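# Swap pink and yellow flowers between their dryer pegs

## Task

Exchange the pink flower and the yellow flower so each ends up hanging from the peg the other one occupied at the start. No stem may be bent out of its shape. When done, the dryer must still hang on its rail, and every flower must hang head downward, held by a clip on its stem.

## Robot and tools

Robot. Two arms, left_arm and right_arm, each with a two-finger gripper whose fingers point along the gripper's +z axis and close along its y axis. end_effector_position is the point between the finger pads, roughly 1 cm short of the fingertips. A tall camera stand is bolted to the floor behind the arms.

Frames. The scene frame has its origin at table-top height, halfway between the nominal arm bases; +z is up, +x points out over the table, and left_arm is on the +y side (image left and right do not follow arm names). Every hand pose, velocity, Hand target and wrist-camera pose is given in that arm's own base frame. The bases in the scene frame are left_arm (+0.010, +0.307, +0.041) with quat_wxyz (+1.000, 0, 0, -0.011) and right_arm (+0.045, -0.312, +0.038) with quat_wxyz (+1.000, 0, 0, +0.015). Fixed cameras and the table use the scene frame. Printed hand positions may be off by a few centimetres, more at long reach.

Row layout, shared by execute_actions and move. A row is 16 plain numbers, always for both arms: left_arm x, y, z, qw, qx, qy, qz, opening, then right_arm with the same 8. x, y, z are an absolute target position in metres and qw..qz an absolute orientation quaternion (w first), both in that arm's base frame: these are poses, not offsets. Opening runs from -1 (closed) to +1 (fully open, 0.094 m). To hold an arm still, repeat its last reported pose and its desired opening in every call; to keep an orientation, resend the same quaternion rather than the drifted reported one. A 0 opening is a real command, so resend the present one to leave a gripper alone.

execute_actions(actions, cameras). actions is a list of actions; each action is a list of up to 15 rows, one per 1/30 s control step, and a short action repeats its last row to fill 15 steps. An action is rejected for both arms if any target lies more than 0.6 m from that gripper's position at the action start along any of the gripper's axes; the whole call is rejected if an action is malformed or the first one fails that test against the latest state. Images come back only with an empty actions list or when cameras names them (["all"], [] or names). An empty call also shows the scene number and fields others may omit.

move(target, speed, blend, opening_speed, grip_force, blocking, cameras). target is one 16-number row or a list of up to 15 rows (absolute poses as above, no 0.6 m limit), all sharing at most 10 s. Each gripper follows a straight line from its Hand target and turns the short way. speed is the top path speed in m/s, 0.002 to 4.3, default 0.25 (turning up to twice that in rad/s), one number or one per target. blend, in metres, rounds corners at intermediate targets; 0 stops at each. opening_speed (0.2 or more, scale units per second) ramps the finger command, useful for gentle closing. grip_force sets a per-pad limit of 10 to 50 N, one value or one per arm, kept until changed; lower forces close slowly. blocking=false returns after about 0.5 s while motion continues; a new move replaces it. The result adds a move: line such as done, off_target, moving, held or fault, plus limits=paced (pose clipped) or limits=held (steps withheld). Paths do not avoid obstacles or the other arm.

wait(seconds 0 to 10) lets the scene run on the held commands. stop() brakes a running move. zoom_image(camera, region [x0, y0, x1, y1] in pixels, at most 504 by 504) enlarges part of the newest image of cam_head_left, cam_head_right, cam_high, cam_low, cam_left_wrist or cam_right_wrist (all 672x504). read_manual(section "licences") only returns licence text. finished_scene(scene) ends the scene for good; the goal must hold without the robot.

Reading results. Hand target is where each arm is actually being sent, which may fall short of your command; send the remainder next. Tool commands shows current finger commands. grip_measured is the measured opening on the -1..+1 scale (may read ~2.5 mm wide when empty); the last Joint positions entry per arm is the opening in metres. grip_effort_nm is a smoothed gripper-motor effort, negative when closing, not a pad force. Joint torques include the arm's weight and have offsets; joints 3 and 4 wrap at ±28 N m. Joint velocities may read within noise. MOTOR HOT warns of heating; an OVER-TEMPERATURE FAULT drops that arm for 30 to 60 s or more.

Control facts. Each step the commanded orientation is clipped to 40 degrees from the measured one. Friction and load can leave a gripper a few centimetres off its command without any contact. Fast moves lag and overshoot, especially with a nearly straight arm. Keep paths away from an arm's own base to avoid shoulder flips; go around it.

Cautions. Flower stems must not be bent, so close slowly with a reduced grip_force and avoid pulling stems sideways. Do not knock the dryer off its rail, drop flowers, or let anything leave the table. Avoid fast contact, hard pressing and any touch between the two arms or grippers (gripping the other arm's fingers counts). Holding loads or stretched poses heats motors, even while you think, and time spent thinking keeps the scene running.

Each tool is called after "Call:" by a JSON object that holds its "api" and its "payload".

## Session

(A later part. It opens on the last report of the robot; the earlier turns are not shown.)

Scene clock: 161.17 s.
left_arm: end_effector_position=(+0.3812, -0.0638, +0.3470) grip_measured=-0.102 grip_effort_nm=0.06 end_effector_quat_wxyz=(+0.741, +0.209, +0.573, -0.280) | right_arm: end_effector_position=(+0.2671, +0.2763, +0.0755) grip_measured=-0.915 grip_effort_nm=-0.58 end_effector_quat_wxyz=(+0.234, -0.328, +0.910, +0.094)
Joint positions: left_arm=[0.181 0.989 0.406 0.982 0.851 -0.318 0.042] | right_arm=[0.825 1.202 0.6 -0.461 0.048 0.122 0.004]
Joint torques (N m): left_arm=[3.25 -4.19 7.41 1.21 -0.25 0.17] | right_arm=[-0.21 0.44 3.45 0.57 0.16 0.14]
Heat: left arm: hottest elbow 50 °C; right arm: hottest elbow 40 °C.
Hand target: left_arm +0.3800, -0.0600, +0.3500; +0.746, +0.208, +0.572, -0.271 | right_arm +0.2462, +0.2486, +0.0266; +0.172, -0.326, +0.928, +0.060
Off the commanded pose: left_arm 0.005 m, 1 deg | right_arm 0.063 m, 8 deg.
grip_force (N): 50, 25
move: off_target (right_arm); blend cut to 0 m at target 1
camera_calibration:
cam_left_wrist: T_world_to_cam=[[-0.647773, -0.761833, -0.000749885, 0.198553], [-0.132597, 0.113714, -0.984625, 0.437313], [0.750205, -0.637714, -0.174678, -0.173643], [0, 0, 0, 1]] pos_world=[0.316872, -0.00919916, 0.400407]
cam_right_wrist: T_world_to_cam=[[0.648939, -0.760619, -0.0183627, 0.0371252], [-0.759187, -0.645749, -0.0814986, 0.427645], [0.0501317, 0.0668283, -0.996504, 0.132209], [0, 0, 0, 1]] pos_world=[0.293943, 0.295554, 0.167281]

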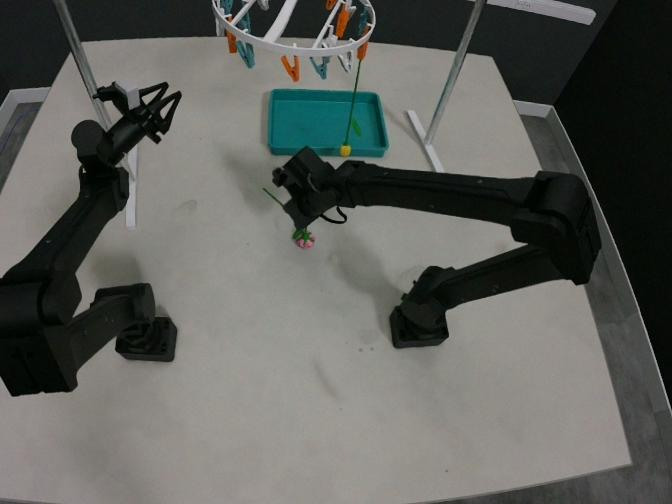

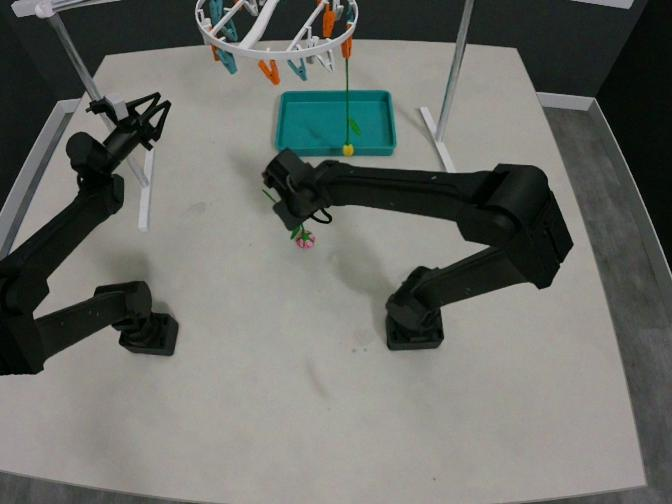

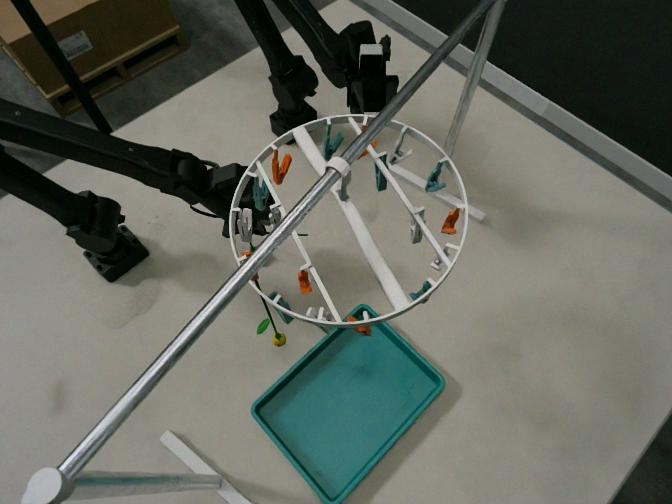

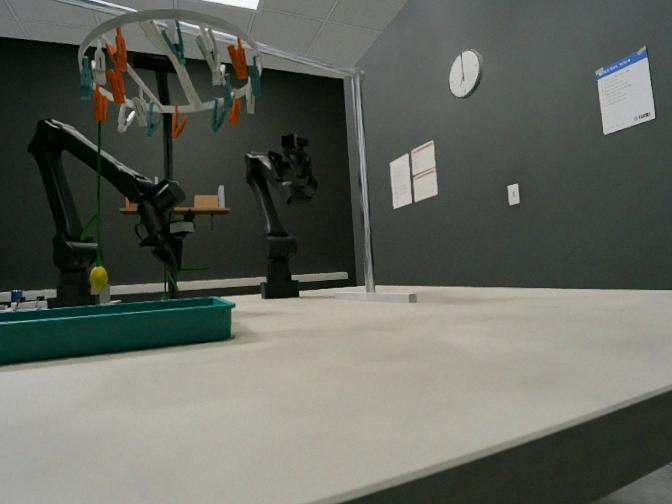

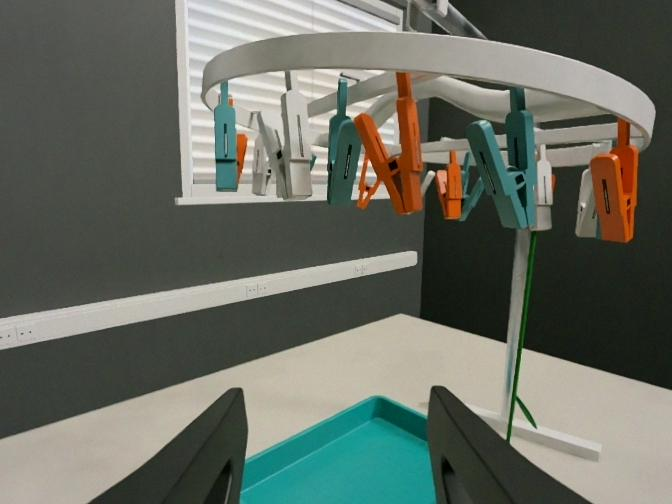

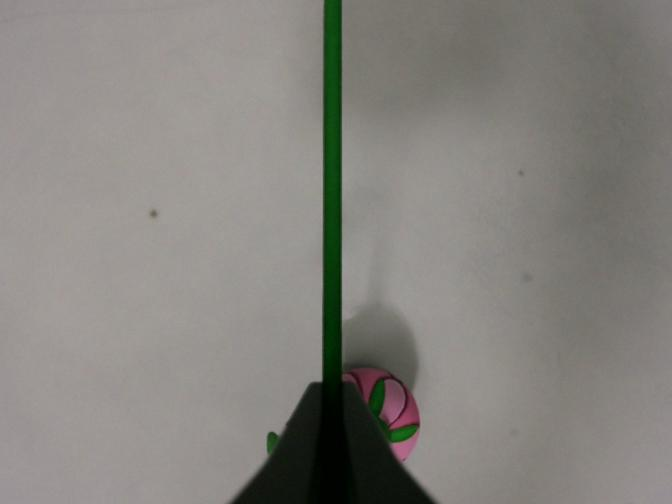

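Call:
{"api": "zoom_image", "payload": {"camera": "cam_head_left", "region": [230, 140, 370, 280]}}

Call:
{"api": "zoom_image", "payload": {"camera": "cam_head_right", "region": [230, 140, 370, 280]}}

Call:
{"api": "zoom_image", "payload": {"camera": "cam_low", "region": [120, 200, 240, 310]}}

Call:
{"api": "zoom_image", "payload": {"camera": "cam_right_wrist", "region": [220, 330, 460, 504]}}

Scaled by 3.600 from the camera's 672x504 image, which has a finer 960x720 frame.

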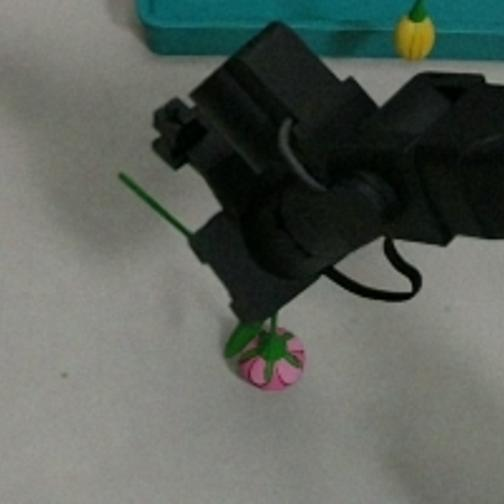

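Scaled by 3.600 from the camera's 672x504 image, which has a finer 960x720 frame.

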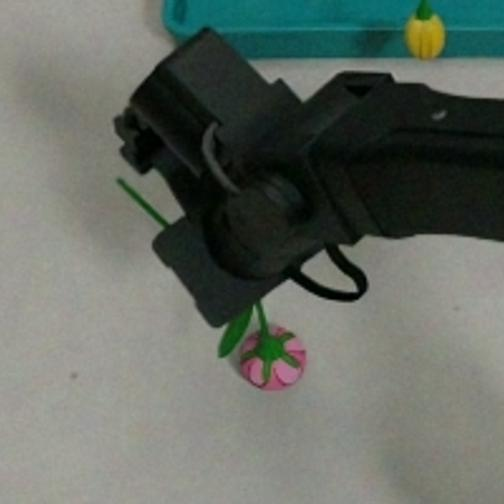

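Scaled by 4.200 from the camera's 672x504 image, which has a finer 960x720 frame.

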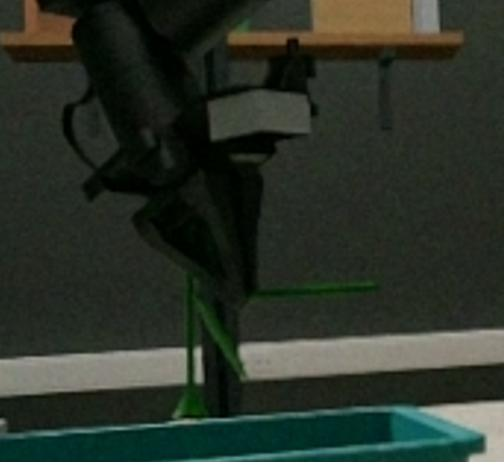

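Scaled by 2.100 from the camera's 672x504 image, which has a finer 960x720 frame.

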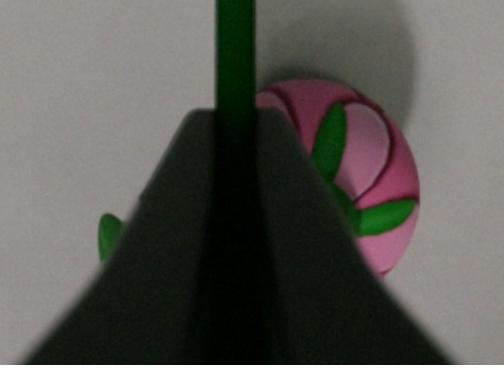

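Call:
{"api": "move", "payload": {"target": [[0.38, -0.06, 0.35, 0.7455, 0.2082, 0.5721, -0.2713, -0.1, 0.27, 0.278, 0.25, 0.234, -0.328, 0.91, 0.094, -1.0], [0.38, -0.06, 0.35, 0.7455, 0.2082, 0.5721, -0.2713, -0.1, 0.32, 0.3, 0.29, 0.7968, -0.1762, 0.5076, 0.2766, -1.0]], "speed": [0.15, 0.2], "cameras": ["all"]}}

Call:
{"api": "zoom_image", "payload": {"camera": "cam_low", "region": [120, 120, 290, 310]}}

Call:
{"api": "zoom_image", "payload": {"camera": "cam_head_left", "region": [230, 80, 370, 240]}}

Scene clock: 188.17 s.
left_arm: end_effector_position=(+0.3812, -0.0638, +0.3470) grip_measured=-0.102 grip_effort_nm=0.06 end_effector_quat_wxyz=(+0.741, +0.209, +0.573, -0.280) | right_arm: end_effector_position=(+0.3155, +0.3016, +0.2872) grip_measured=-0.915 grip_effort_nm=-0.57 end_effector_quat_wxyz=(+0.790, -0.177, +0.514, +0.285)
Joint positions: left_arm=[0.181 0.989 0.406 0.982 0.851 -0.318 0.042] | right_arm=[0.813 1.383 0.342 1.465 0.124 -0.041 0.004]
Joint torques (N m): left_arm=[3.25 -4.25 7.42 1.21 -0.24 0.17] | right_arm=[-0.15 -5.19 5.74 2.5 -0.12 -0.13]
Heat: left arm: hottest elbow 48 °C; right arm: hottest elbow 39 °C.
Hand target: left_arm +0.3800, -0.0600, +0.3500; +0.746, +0.208, +0.572, -0.271 | right_arm +0.3199, +0.3000, +0.2900; +0.797, -0.176, +0.508, +0.277
Off the commanded pose: left_arm 0.005 m, 1 deg | right_arm 0.006 m, 1 deg.
grip_force (N): 50, 25
move: done
camera_calibration:
cam_left_wrist: T_world_to_cam=[[-0.647773, -0.761833, -0.000749885, 0.198553], [-0.132597, 0.113714, -0.984625, 0.437313], [0.750205, -0.637714, -0.174678, -0.173643], [0, 0, 0, 1]] pos_world=[0.316872, -0.00919916, 0.400407]
cam_right_wrist: T_world_to_cam=[[0.632733, -0.774364, -0.00317097, 0.0337656], [-0.00754802, -0.00207267, -0.999969, 0.330483], [0.774333, 0.632737, -0.00715636, -0.3443], [0, 0, 0, 1]] pos_world=[0.247733, 0.244684, 0.328116]

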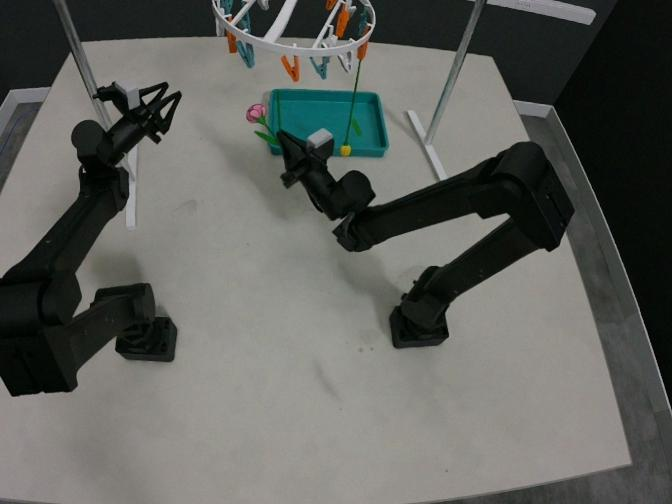

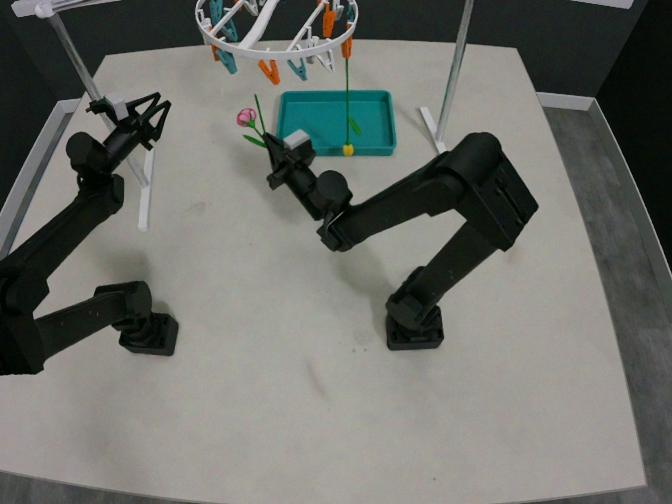

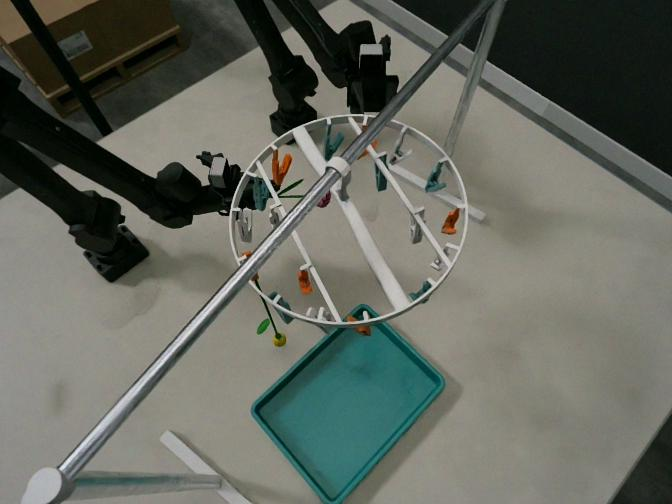

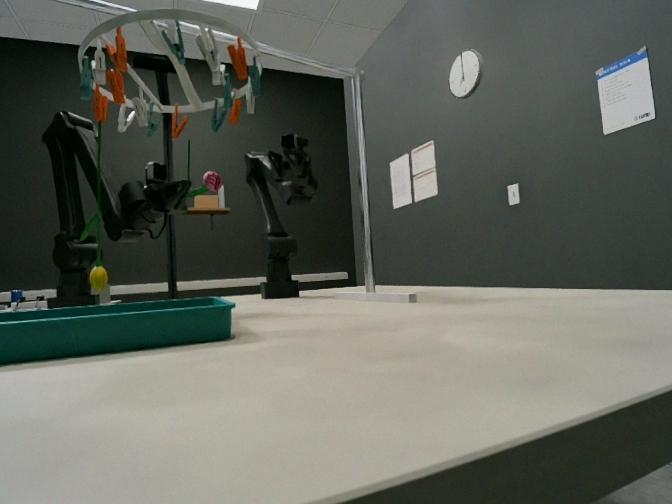

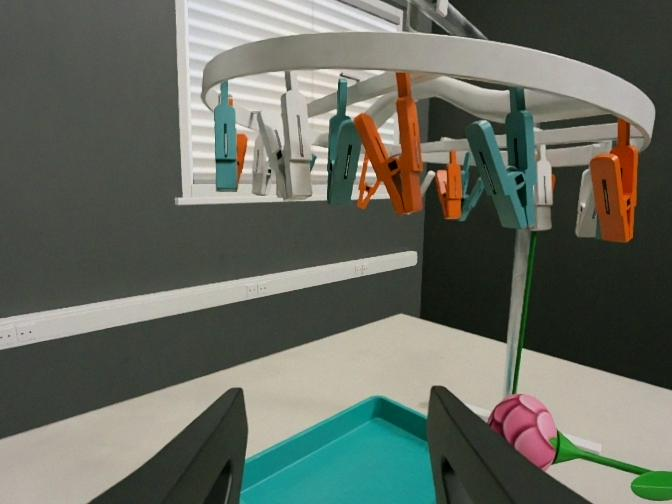

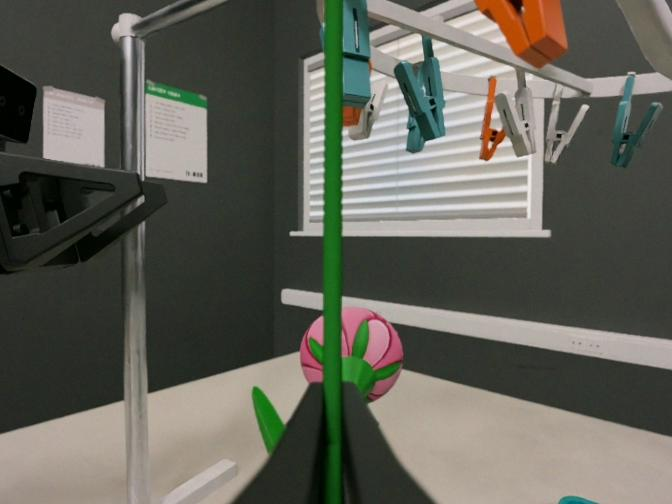

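Scaled by 2.653 from the camera's 672x504 image, which has a finer 960x720 frame.

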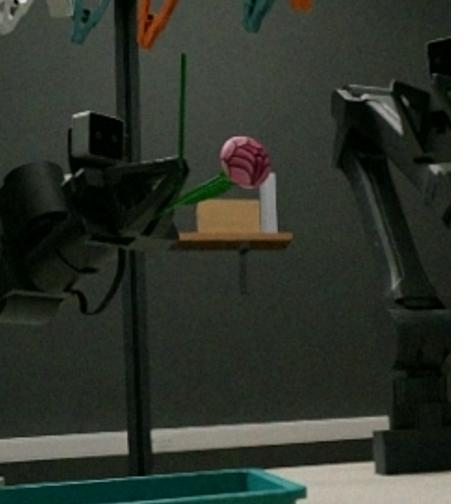

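Scaled by 3.150 from the camera's 672x504 image, which has a finer 960x720 frame.

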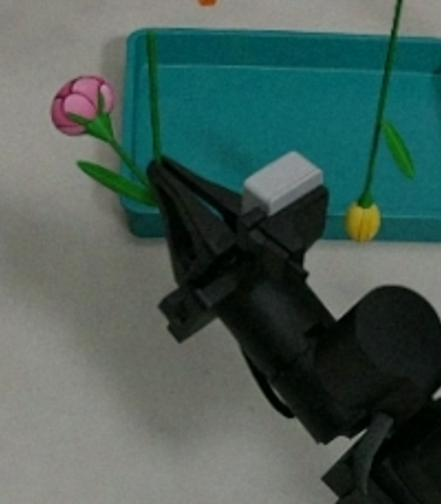

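Call:
{"api": "move", "payload": {"target": [0.345, -0.08, 0.3, 0.6536, 0.3281, 0.5682, -0.3774, 0.2, 0.32, 0.3, 0.29, 0.7968, -0.1762, 0.5076, 0.2766, -1.0], "speed": 0.2, "cameras": ["cam_left_wrist", "cam_head_left", "cam_head_right", "cam_low"]}}

Call:
{"api": "zoom_image", "payload": {"camera": "cam_head_right", "region": [210, 70, 330, 190]}}

Scene clock: 213.67 s.
left_arm: end_effector_position=(+0.3434, -0.0843, +0.3016) grip_measured=+0.198 grip_effort_nm=0.06 end_effector_quat_wxyz=(+0.652, +0.332, +0.567, -0.378) | right_arm: end_effector_position=(+0.3156, +0.3017, +0.2870) grip_measured=-0.915 grip_effort_nm=-0.57 end_effector_quat_wxyz=(+0.789, -0.177, +0.514, +0.285)
Joint positions: left_arm=[0.251 1.123 0.382 1.225 1.273 -0.462 0.056] | right_arm=[0.813 1.383 0.342 1.465 0.124 -0.041 0.004]
Joint torques (N m): left_arm=[3.37 -2.96 6.41 2.06 -0.12 -0.06] | right_arm=[-0.32 -5.3 5.78 2.45 -0.13 -0.11]
Heat: left arm: hottest elbow 48 °C; right arm: hottest elbow 39 °C.
Hand target: left_arm +0.3449, -0.0801, +0.3000; +0.653, +0.328, +0.569, -0.377 | right_arm +0.3199, +0.3001, +0.2899; +0.797, -0.176, +0.508, +0.277
Off the commanded pose: left_arm 0.005 m, 0 deg | right_arm 0.006 m, 1 deg.
grip_force (N): 50, 25
move: done
camera_calibration:
cam_left_wrist: T_world_to_cam=[[-0.865836, -0.50004, -0.016978, 0.260178], [-0.132399, 0.261714, -0.956021, 0.393705], [0.482492, -0.825509, -0.292806, -0.0545927], [0, 0, 0, 1]] pos_world=[0.303738, -0.0180054, 0.364822]
Images, in order (width x height): cam_head_left 672x504, cam_head_right 672x504, cam_low 672x504, cam_left_wrist 672x504.

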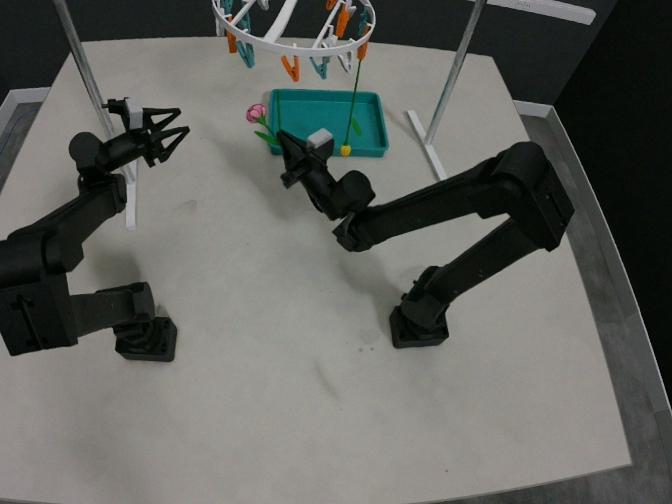

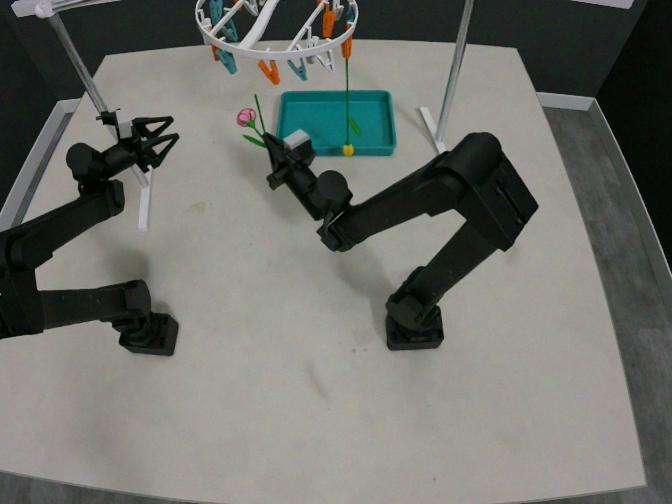

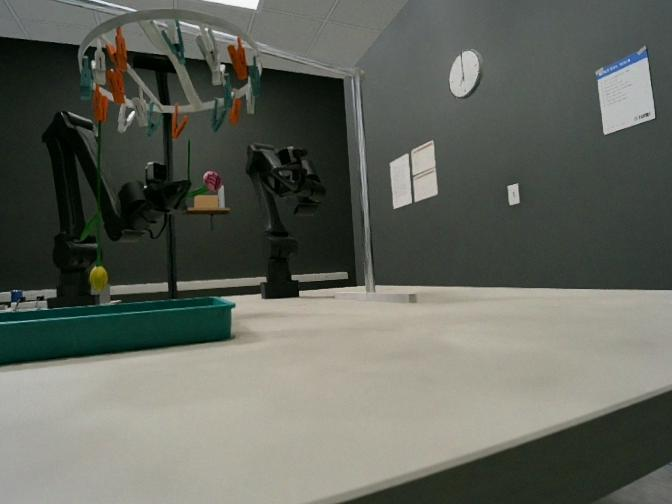

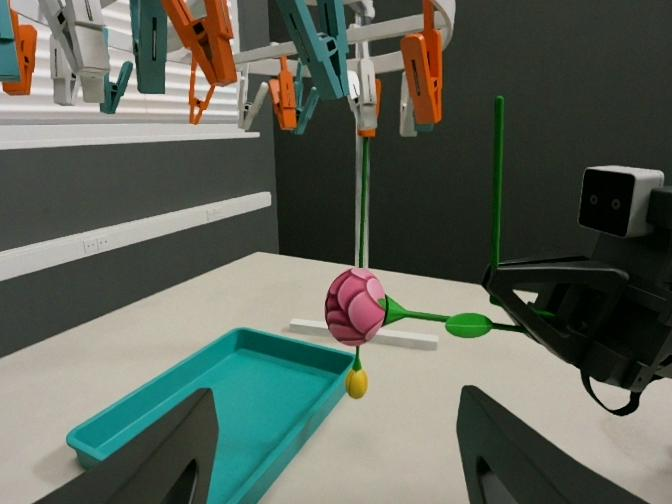

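Scaled by 4.200 from the camera's 672x504 image, which has a finer 960x720 frame.

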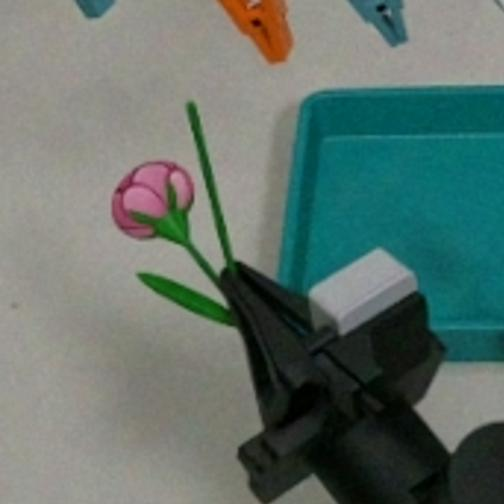

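Call:
{"api": "move", "payload": {"target": [0.345, -0.08, 0.29, 0.6536, 0.3281, 0.5682, -0.3774, -0.1, 0.315, 0.3, 0.31, 0.234, -0.328, 0.91, 0.094, -1.0], "speed": 0.2, "cameras": ["cam_left_wrist", "cam_low", "cam_head_left", "cam_head_right"]}}

Call:
{"api": "zoom_image", "payload": {"camera": "cam_left_wrist", "region": [300, 150, 660, 450]}}

Scene clock: 257.53 s.
left_arm: end_effector_position=(+0.3437, -0.0842, +0.2921) grip_measured=-0.098 grip_effort_nm=-0.12 end_effector_quat_wxyz=(+0.653, +0.332, +0.566, -0.379) | right_arm: end_effector_position=(+0.3021, +0.2933, +0.2846) grip_measured=-0.915 grip_effort_nm=-0.57 end_effector_quat_wxyz=(+0.216, -0.342, +0.911, +0.084)
Joint positions: left_arm=[0.251 1.161 0.369 1.283 1.273 -0.469 0.042] | right_arm=[0.781 1.145 1.151 -1.109 0.023 0.057 0.004]
Joint torques (N m): left_arm=[3.49 -3.08 6.08 2.04 -0.12 -0.06] | right_arm=[-0.21 -6.59 13.31 0.83 -0.1 0.18]
Heat: left arm: hottest elbow 47 °C; right arm: hottest elbow 40 °C.
Hand target: left_arm +0.3449, -0.0801, +0.2900; +0.653, +0.328, +0.568, -0.377 | right_arm +0.3140, +0.2991, +0.3098; +0.235, -0.328, +0.910, +0.094
Off the commanded pose: left_arm 0.005 m, 1 deg | right_arm 0.029 m, 3 deg.
grip_force (N): 50, 25
move: off_target (right_arm)
camera_calibration:
cam_left_wrist: T_world_to_cam=[[-0.86647, -0.498932, -0.0171935, 0.260751], [-0.131037, 0.260529, -0.956532, 0.384175], [0.481724, -0.826554, -0.291119, -0.0578455], [0, 0, 0, 1]] pos_world=[0.30414, -0.0178035, 0.355119]
Images, in order (width x height): cam_head_left 672x504, cam_head_right 672x504, cam_low 672x504, cam_left_wrist 672x504.

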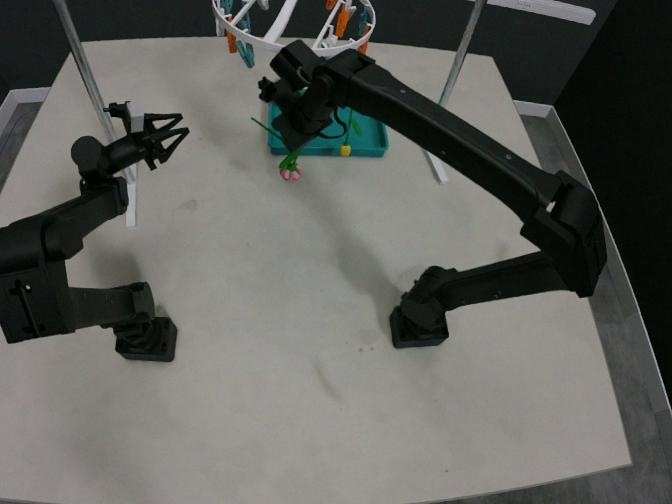

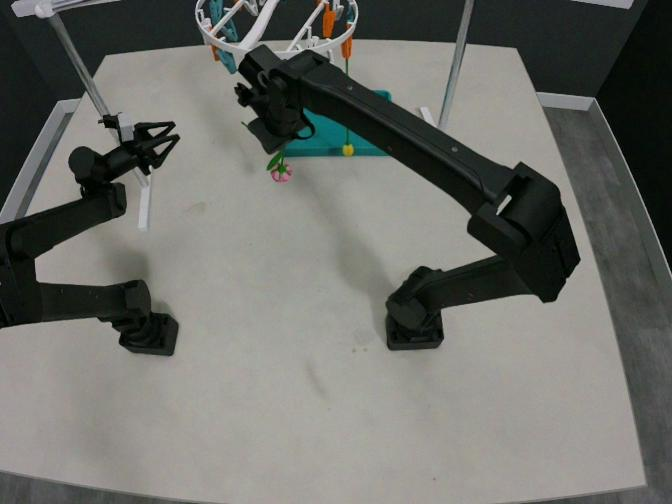

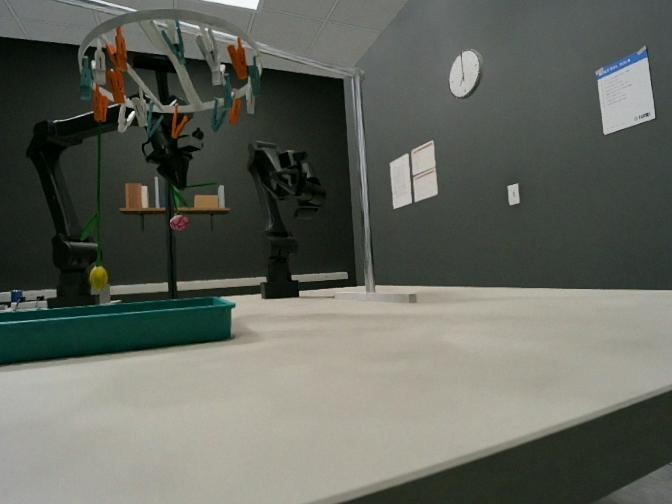

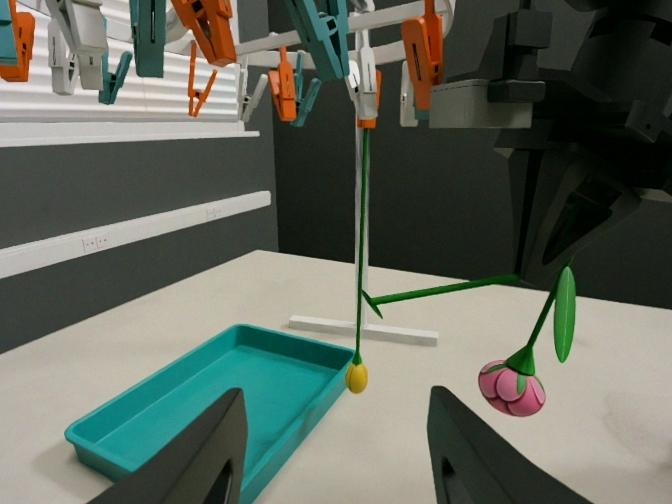

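Scaled by 1.400 from the camera's 672x504 image, which has a finer 960x720 frame.

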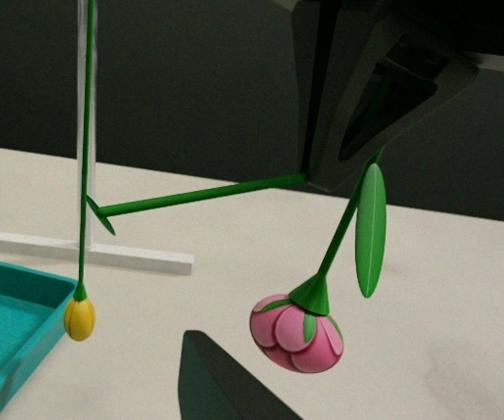

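Call:
{"api": "move", "payload": {"target": [0.307, -0.236, 0.21, 0.6568, 0.5063, 0.4174, -0.3717, -0.4, 0.315, 0.3, 0.31, 0.234, -0.328, 0.91, 0.094, -1.0], "speed": 0.15, "cameras": ["cam_left_wrist", "cam_low", "cam_head_left"]}}

Call:
{"api": "zoom_image", "payload": {"camera": "cam_left_wrist", "region": [200, 100, 500, 400]}}

Scene clock: 286.57 s.
left_arm: end_effector_position=(+0.3026, -0.2311, +0.2048) grip_measured=-0.398 grip_effort_nm=-0.12 end_effector_quat_wxyz=(+0.649, +0.500, +0.432, -0.377) | right_arm: end_effector_position=(+0.3020, +0.2932, +0.2845) grip_measured=-0.915 grip_effort_nm=-0.57 end_effector_quat_wxyz=(+0.216, -0.342, +0.911, +0.084)
Joint positions: left_arm=[-0.222 1.496 0.316 1.492 1.145 0.045 0.028] | right_arm=[0.781 1.145 1.151 -1.109 0.023 0.057 0.004]
Joint torques (N m): left_arm=[1.79 -5.25 5.27 2.15 -0.25 0.15] | right_arm=[-0.21 -6.42 13.23 0.9 -0.08 0.19]
Heat: left arm: hottest elbow 45 °C; right arm: hottest elbow 46 °C.
Hand target: left_arm +0.3068, -0.2359, +0.2100; +0.657, +0.506, +0.418, -0.372 | right_arm +0.3140, +0.2991, +0.3098; +0.234, -0.328, +0.910, +0.094
Off the commanded pose: left_arm 0.008 m, 2 deg | right_arm 0.029 m, 3 deg.
grip_force (N): 50, 25
move: off_target (right_arm)
camera_calibration:
cam_left_wrist: T_world_to_cam=[[-0.915835, -0.22158, -0.334886, 0.294424], [0.242331, 0.360015, -0.900924, 0.2322], [0.320191, -0.906251, -0.276019, -0.157425], [0, 0, 0, 1]] pos_world=[0.263781, -0.161024, 0.264341]
Images, in order (width x height): cam_head_left 672x504, cam_low 672x504, cam_left_wrist 672x504.

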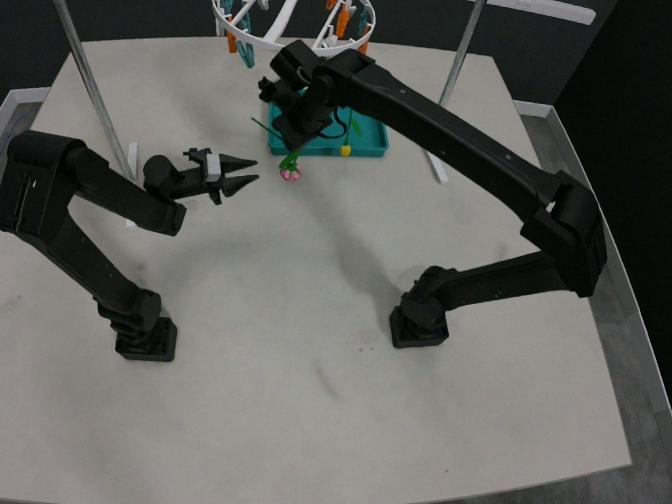

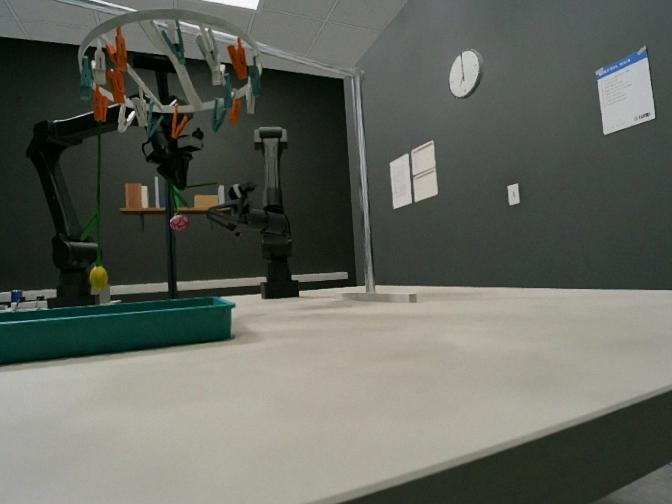

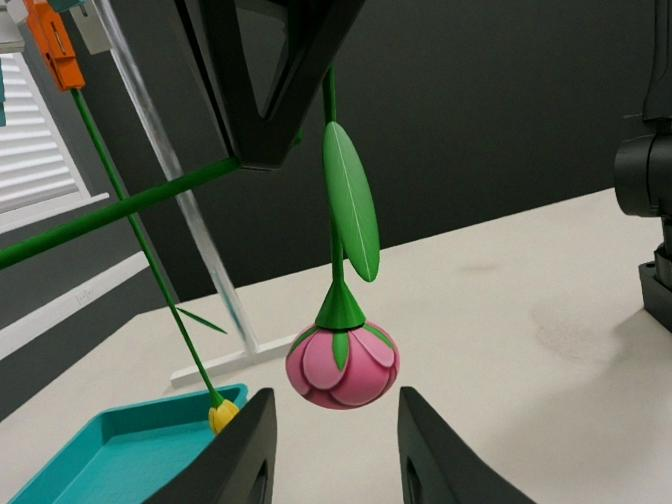

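Scaled by 1.680 from the camera's 672x504 image, which has a finer 960x720 frame.

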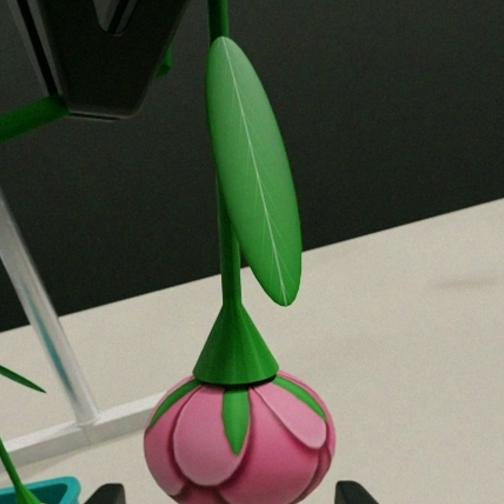

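Call:
{"api": "move", "payload": {"target": [[0.3207, -0.3129, 0.2231, 0.6568, 0.5063, 0.4174, -0.3717, -0.4, 0.315, 0.3, 0.31, 0.234, -0.328, 0.91, 0.094, -1.0]], "speed": 0.06, "cameras": ["cam_left_wrist", "cam_low", "cam_head_left"]}}

Call:
{"api": "zoom_image", "payload": {"camera": "cam_low", "region": [120, 120, 260, 260]}}

Scene clock: 309.50 s.
left_arm: end_effector_position=(+0.3126, -0.3041, +0.2113) grip_measured=-0.398 grip_effort_nm=-0.12 end_effector_quat_wxyz=(+0.648, +0.502, +0.432, -0.376) | right_arm: end_effector_position=(+0.3020, +0.2932, +0.2845) grip_measured=-0.915 grip_effort_nm=-0.57 end_effector_quat_wxyz=(+0.216, -0.342, +0.911, +0.084)
Joint positions: left_arm=[-0.445 1.496 0.408 1.295 0.931 0.167 0.028] | right_arm=[0.781 1.145 1.151 -1.109 0.023 0.057 0.004]
Joint torques (N m): left_arm=[1.79 -6.89 7.24 1.24 -0.18 0.12] | right_arm=[-0.26 -6.65 13.23 0.84 -0.08 0.17]
Heat: left arm: hottest elbow 44 °C; right arm: hottest elbow 50 °C.
Hand target: left_arm +0.3201, -0.3125, +0.2233; +0.657, +0.506, +0.417, -0.372 | right_arm +0.3140, +0.2991, +0.3098; +0.234, -0.328, +0.910, +0.094
Off the commanded pose: left_arm 0.017 m, 2 deg | right_arm 0.029 m, 3 deg.
grip_force (N): 50, 25
move: off_target (left_arm, right_arm)
camera_calibration:
cam_left_wrist: T_world_to_cam=[[-0.915519, -0.219265, -0.337264, 0.290723], [0.243917, 0.364114, -0.898847, 0.262259], [0.319888, -0.905176, -0.279871, -0.223795], [0, 0, 0, 1]] pos_world=[0.273783, -0.234321, 0.271147]
Images, in order (width x height): cam_head_left 672x504, cam_low 672x504, cam_left_wrist 672x504.

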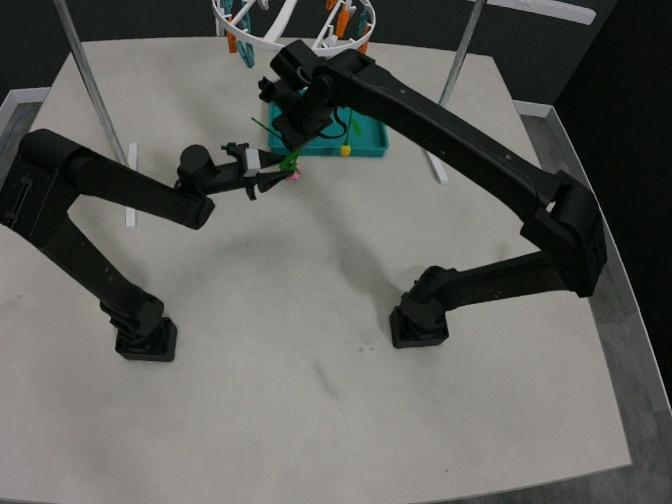

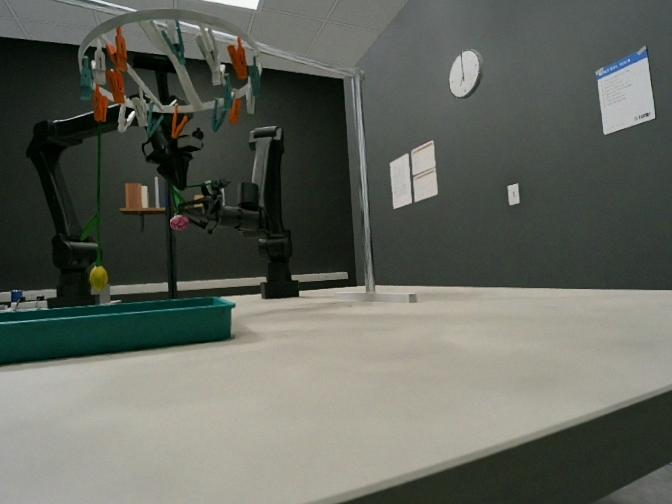

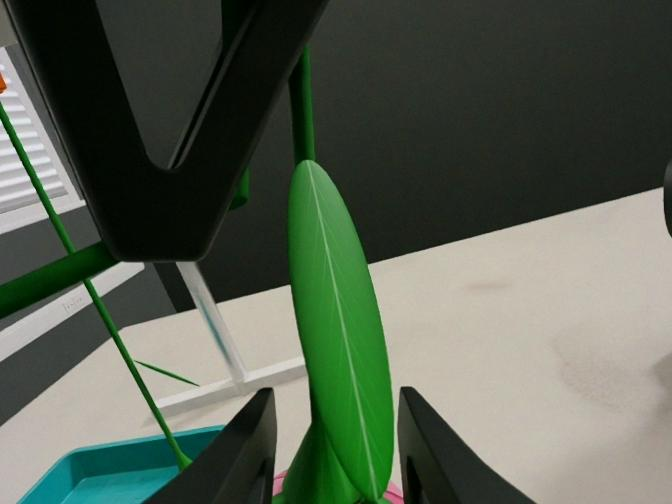

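Scaled by 3.600 from the camera's 672x504 image, which has a finer 960x720 frame.

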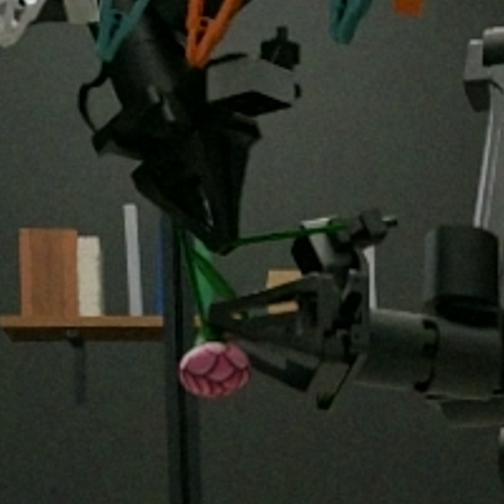

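Call:
{"api": "move", "payload": {"target": [[0.3104, -0.2544, 0.2147, 0.6568, 0.5063, 0.4174, -0.3717, -0.4, 0.315, 0.3, 0.31, 0.234, -0.328, 0.91, 0.094, -1.0], [0.3267, -0.253, 0.1786, 0.6568, 0.5063, 0.4174, -0.3717, 0.35, 0.315, 0.3, 0.31, 0.234, -0.328, 0.91, 0.094, -1.0]], "speed": 0.1, "cameras": ["cam_left_wrist", "cam_low"]}}

Scene clock: 328.30 s.
left_arm: end_effector_position=(+0.3158, -0.2542, +0.1725) grip_measured=+0.347 grip_effort_nm=0.06 end_effector_quat_wxyz=(+0.643, +0.508, +0.430, -0.378) | right_arm: end_effector_position=(+0.3020, +0.2932, +0.2845) grip_measured=-0.915 grip_effort_nm=-0.57 end_effector_quat_wxyz=(+0.216, -0.342, +0.911, +0.084)
Joint positions: left_arm=[-0.284 1.657 0.363 1.547 1.103 0.111 0.063] | right_arm=[0.781 1.145 1.151 -1.109 0.023 0.057 0.004]
Joint torques (N m): left_arm=[3.43 -6.53 4.86 2.4 0 -0.04] | right_arm=[-0.21 -6.77 13.22 0.85 -0.07 0.18]
Heat: left arm: hottest elbow 44 °C; right arm: hottest elbow 52 °C.
Hand target: left_arm +0.3263, -0.2529, +0.1787; +0.654, +0.509, +0.421, -0.369 | right_arm +0.3140, +0.2991, +0.3098; +0.234, -0.328, +0.910, +0.094
Off the commanded pose: left_arm 0.013 m, 2 deg | right_arm 0.029 m, 3 deg.
joint sent to its limit (left arm) — joint 4 (wrist pitch), upper limit. The joint targets still meet the commanded pose.
grip_force (N): 50, 25
move: off_target (left_arm, right_arm); target 2's new opening was sent with left_arm's hand 0.013 m and 2 deg from that target
camera_calibration:
cam_left_wrist: T_world_to_cam=[[-0.917628, -0.203937, -0.341128, 0.296766], [0.25024, 0.370353, -0.894549, 0.207209], [0.30877, -0.906227, -0.288813, -0.185694], [0, 0, 0, 1]] pos_world=[0.277805, -0.184499, 0.232963]
Images, in order (width x height): cam_low 672x504, cam_left_wrist 672x504.

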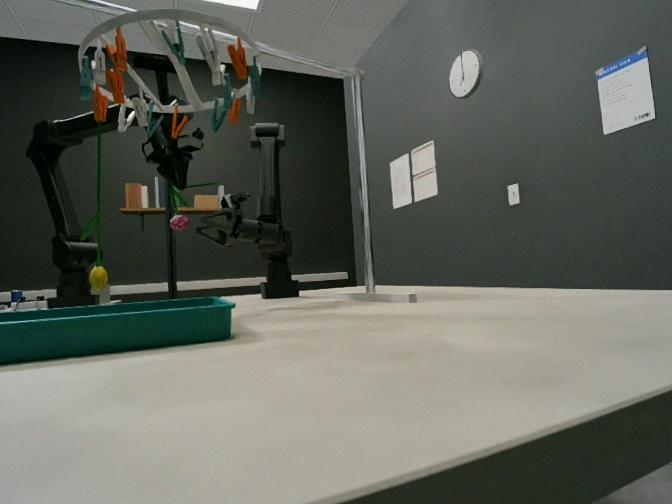

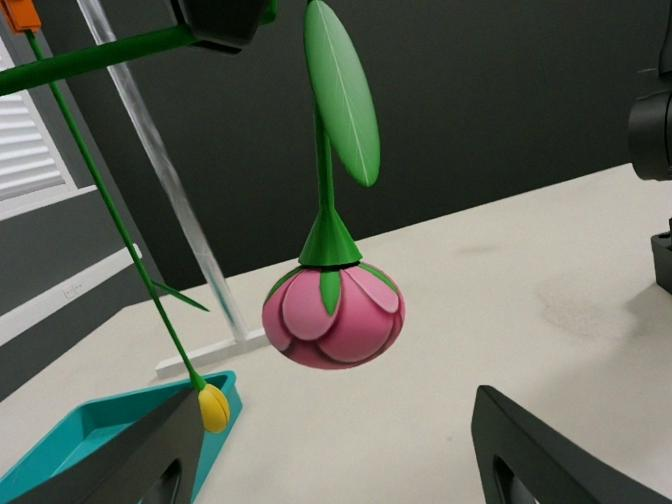

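Call:
{"api": "move", "payload": {"target": [[0.336, -0.3094, 0.1833, 0.6568, 0.5063, 0.4174, -0.3717, 0.35, 0.315, 0.3, 0.31, 0.234, -0.328, 0.91, 0.094, -1.0]], "speed": 0.06, "cameras": ["cam_left_wrist", "cam_low"]}}

Scene clock: 333.30 s.
left_arm: end_effector_position=(+0.3284, -0.3012, +0.1813) grip_measured=+0.348 grip_effort_nm=0.06 end_effector_quat_wxyz=(+0.654, +0.502, +0.425, -0.373) | right_arm: end_effector_position=(+0.3020, +0.2932, +0.2845) grip_measured=-0.915 grip_effort_nm=-0.57 end_effector_quat_wxyz=(+0.216, -0.342, +0.911, +0.084)
Joint positions: left_arm=[-0.416 1.667 0.435 1.469 0.959 0.156 0.063] | right_arm=[0.781 1.145 1.151 -1.109 0.023 0.057 0.004]
Joint torques (N m): left_arm=[1.79 -7 5.71 1.36 -0.19 0.13] | right_arm=[-0.32 -7 13.22 0.9 -0.08 0.17]
Heat: left arm: hottest elbow 43 °C; right arm: hottest elbow 53 °C.
Hand target: left_arm +0.3358, -0.3091, +0.1834; +0.657, +0.506, +0.417, -0.372 | right_arm +0.3140, +0.2991, +0.3098; +0.234, -0.328, +0.910, +0.094
Off the commanded pose: left_arm 0.011 m, 1 deg | right_arm 0.029 m, 3 deg.
grip_force (N): 50, 25
move: off_target (left_arm, right_arm)
camera_calibration:
cam_left_wrist: T_world_to_cam=[[-0.909156, -0.222331, -0.352144, 0.295287], [0.260489, 0.356153, -0.897385, 0.222198], [0.324934, -0.907592, -0.265884, -0.239469], [0, 0, 0, 1]] pos_world=[0.288393, -0.230826, 0.23971]
Images, in order (width x height): cam_low 672x504, cam_left_wrist 672x504.

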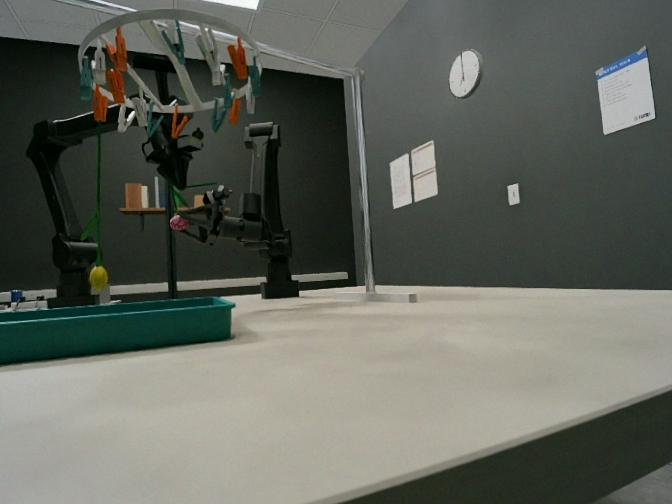

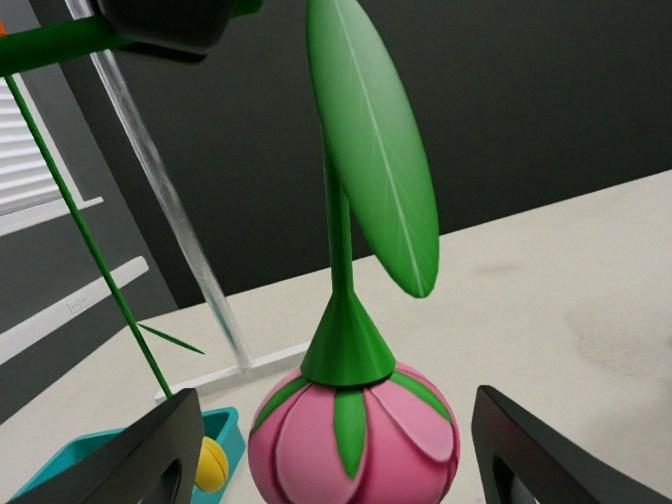

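Call:
{"api": "move", "payload": {"target": [[0.336, -0.3094, 0.1833, 0.6568, 0.5063, 0.4174, -0.3717, -0.3, 0.315, 0.3, 0.31, 0.234, -0.328, 0.91, 0.094, -1.0]], "speed": 0.06, "grip_force": [20, 30], "opening_speed": 0.3, "cameras": ["cam_left_wrist", "cam_low"]}}

Scene clock: 339.80 s.
left_arm: end_effector_position=(+0.3284, -0.3012, +0.1812) grip_measured=-0.046 grip_effort_nm=-0.51 end_effector_quat_wxyz=(+0.654, +0.503, +0.424, -0.373) | right_arm: end_effector_position=(+0.3021, +0.2931, +0.2845) grip_measured=-0.918 grip_effort_nm=-0.66 end_effector_quat_wxyz=(+0.216, -0.342, +0.911, +0.084)
Joint positions: left_arm=[-0.416 1.667 0.435 1.468 0.959 0.157 0.045] | right_arm=[0.781 1.145 1.151 -1.109 0.023 0.057 0.004]
Joint torques (N m): left_arm=[1.79 -6.95 5.71 1.26 -0.19 0.12] | right_arm=[-0.15 -6.65 13.23 0.87 -0.08 0.18]
Heat: left arm: hottest elbow 43 °C; right arm: hottest elbow 54 °C.
Hand target: left_arm +0.3357, -0.3091, +0.1835; +0.657, +0.506, +0.417, -0.372 | right_arm +0.3140, +0.2991, +0.3098; +0.234, -0.328, +0.910, +0.094
Off the commanded pose: left_arm 0.011 m, 1 deg | right_arm 0.029 m, 3 deg.
grip_force (N): 20, 30
move: off_target (left_arm, right_arm)
camera_calibration:
cam_left_wrist: T_world_to_cam=[[-0.908858, -0.222286, -0.352938, 0.29538], [0.261157, 0.356513, -0.897048, 0.222043], [0.325229, -0.907462, -0.265968, -0.239595], [0, 0, 0, 1]] pos_world=[0.288394, -0.230926, 0.23971]
Images, in order (width x height): cam_low 672x504, cam_left_wrist 672x504.

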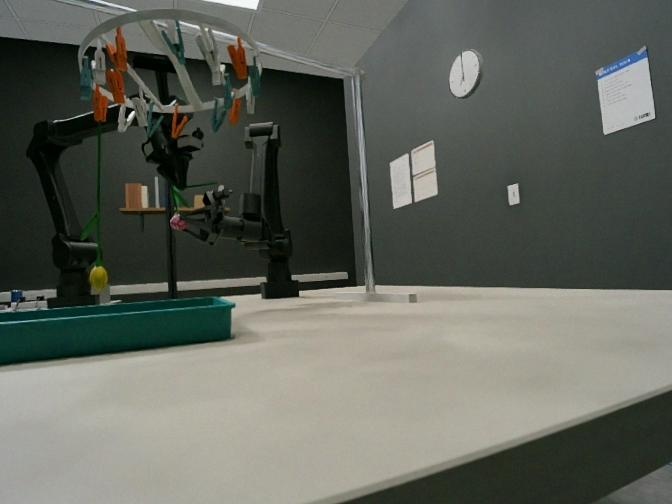

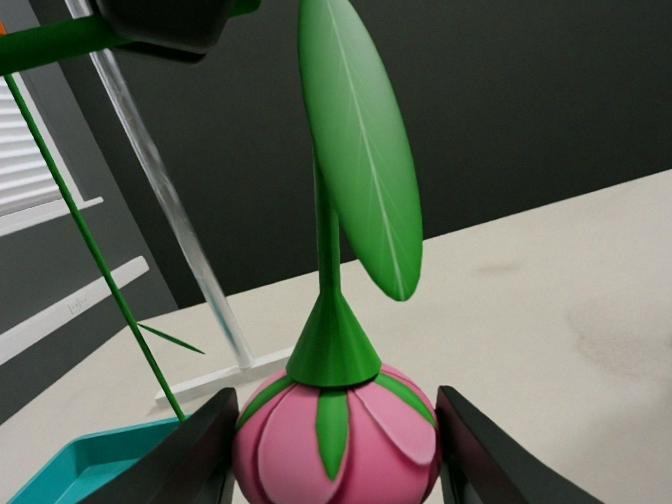

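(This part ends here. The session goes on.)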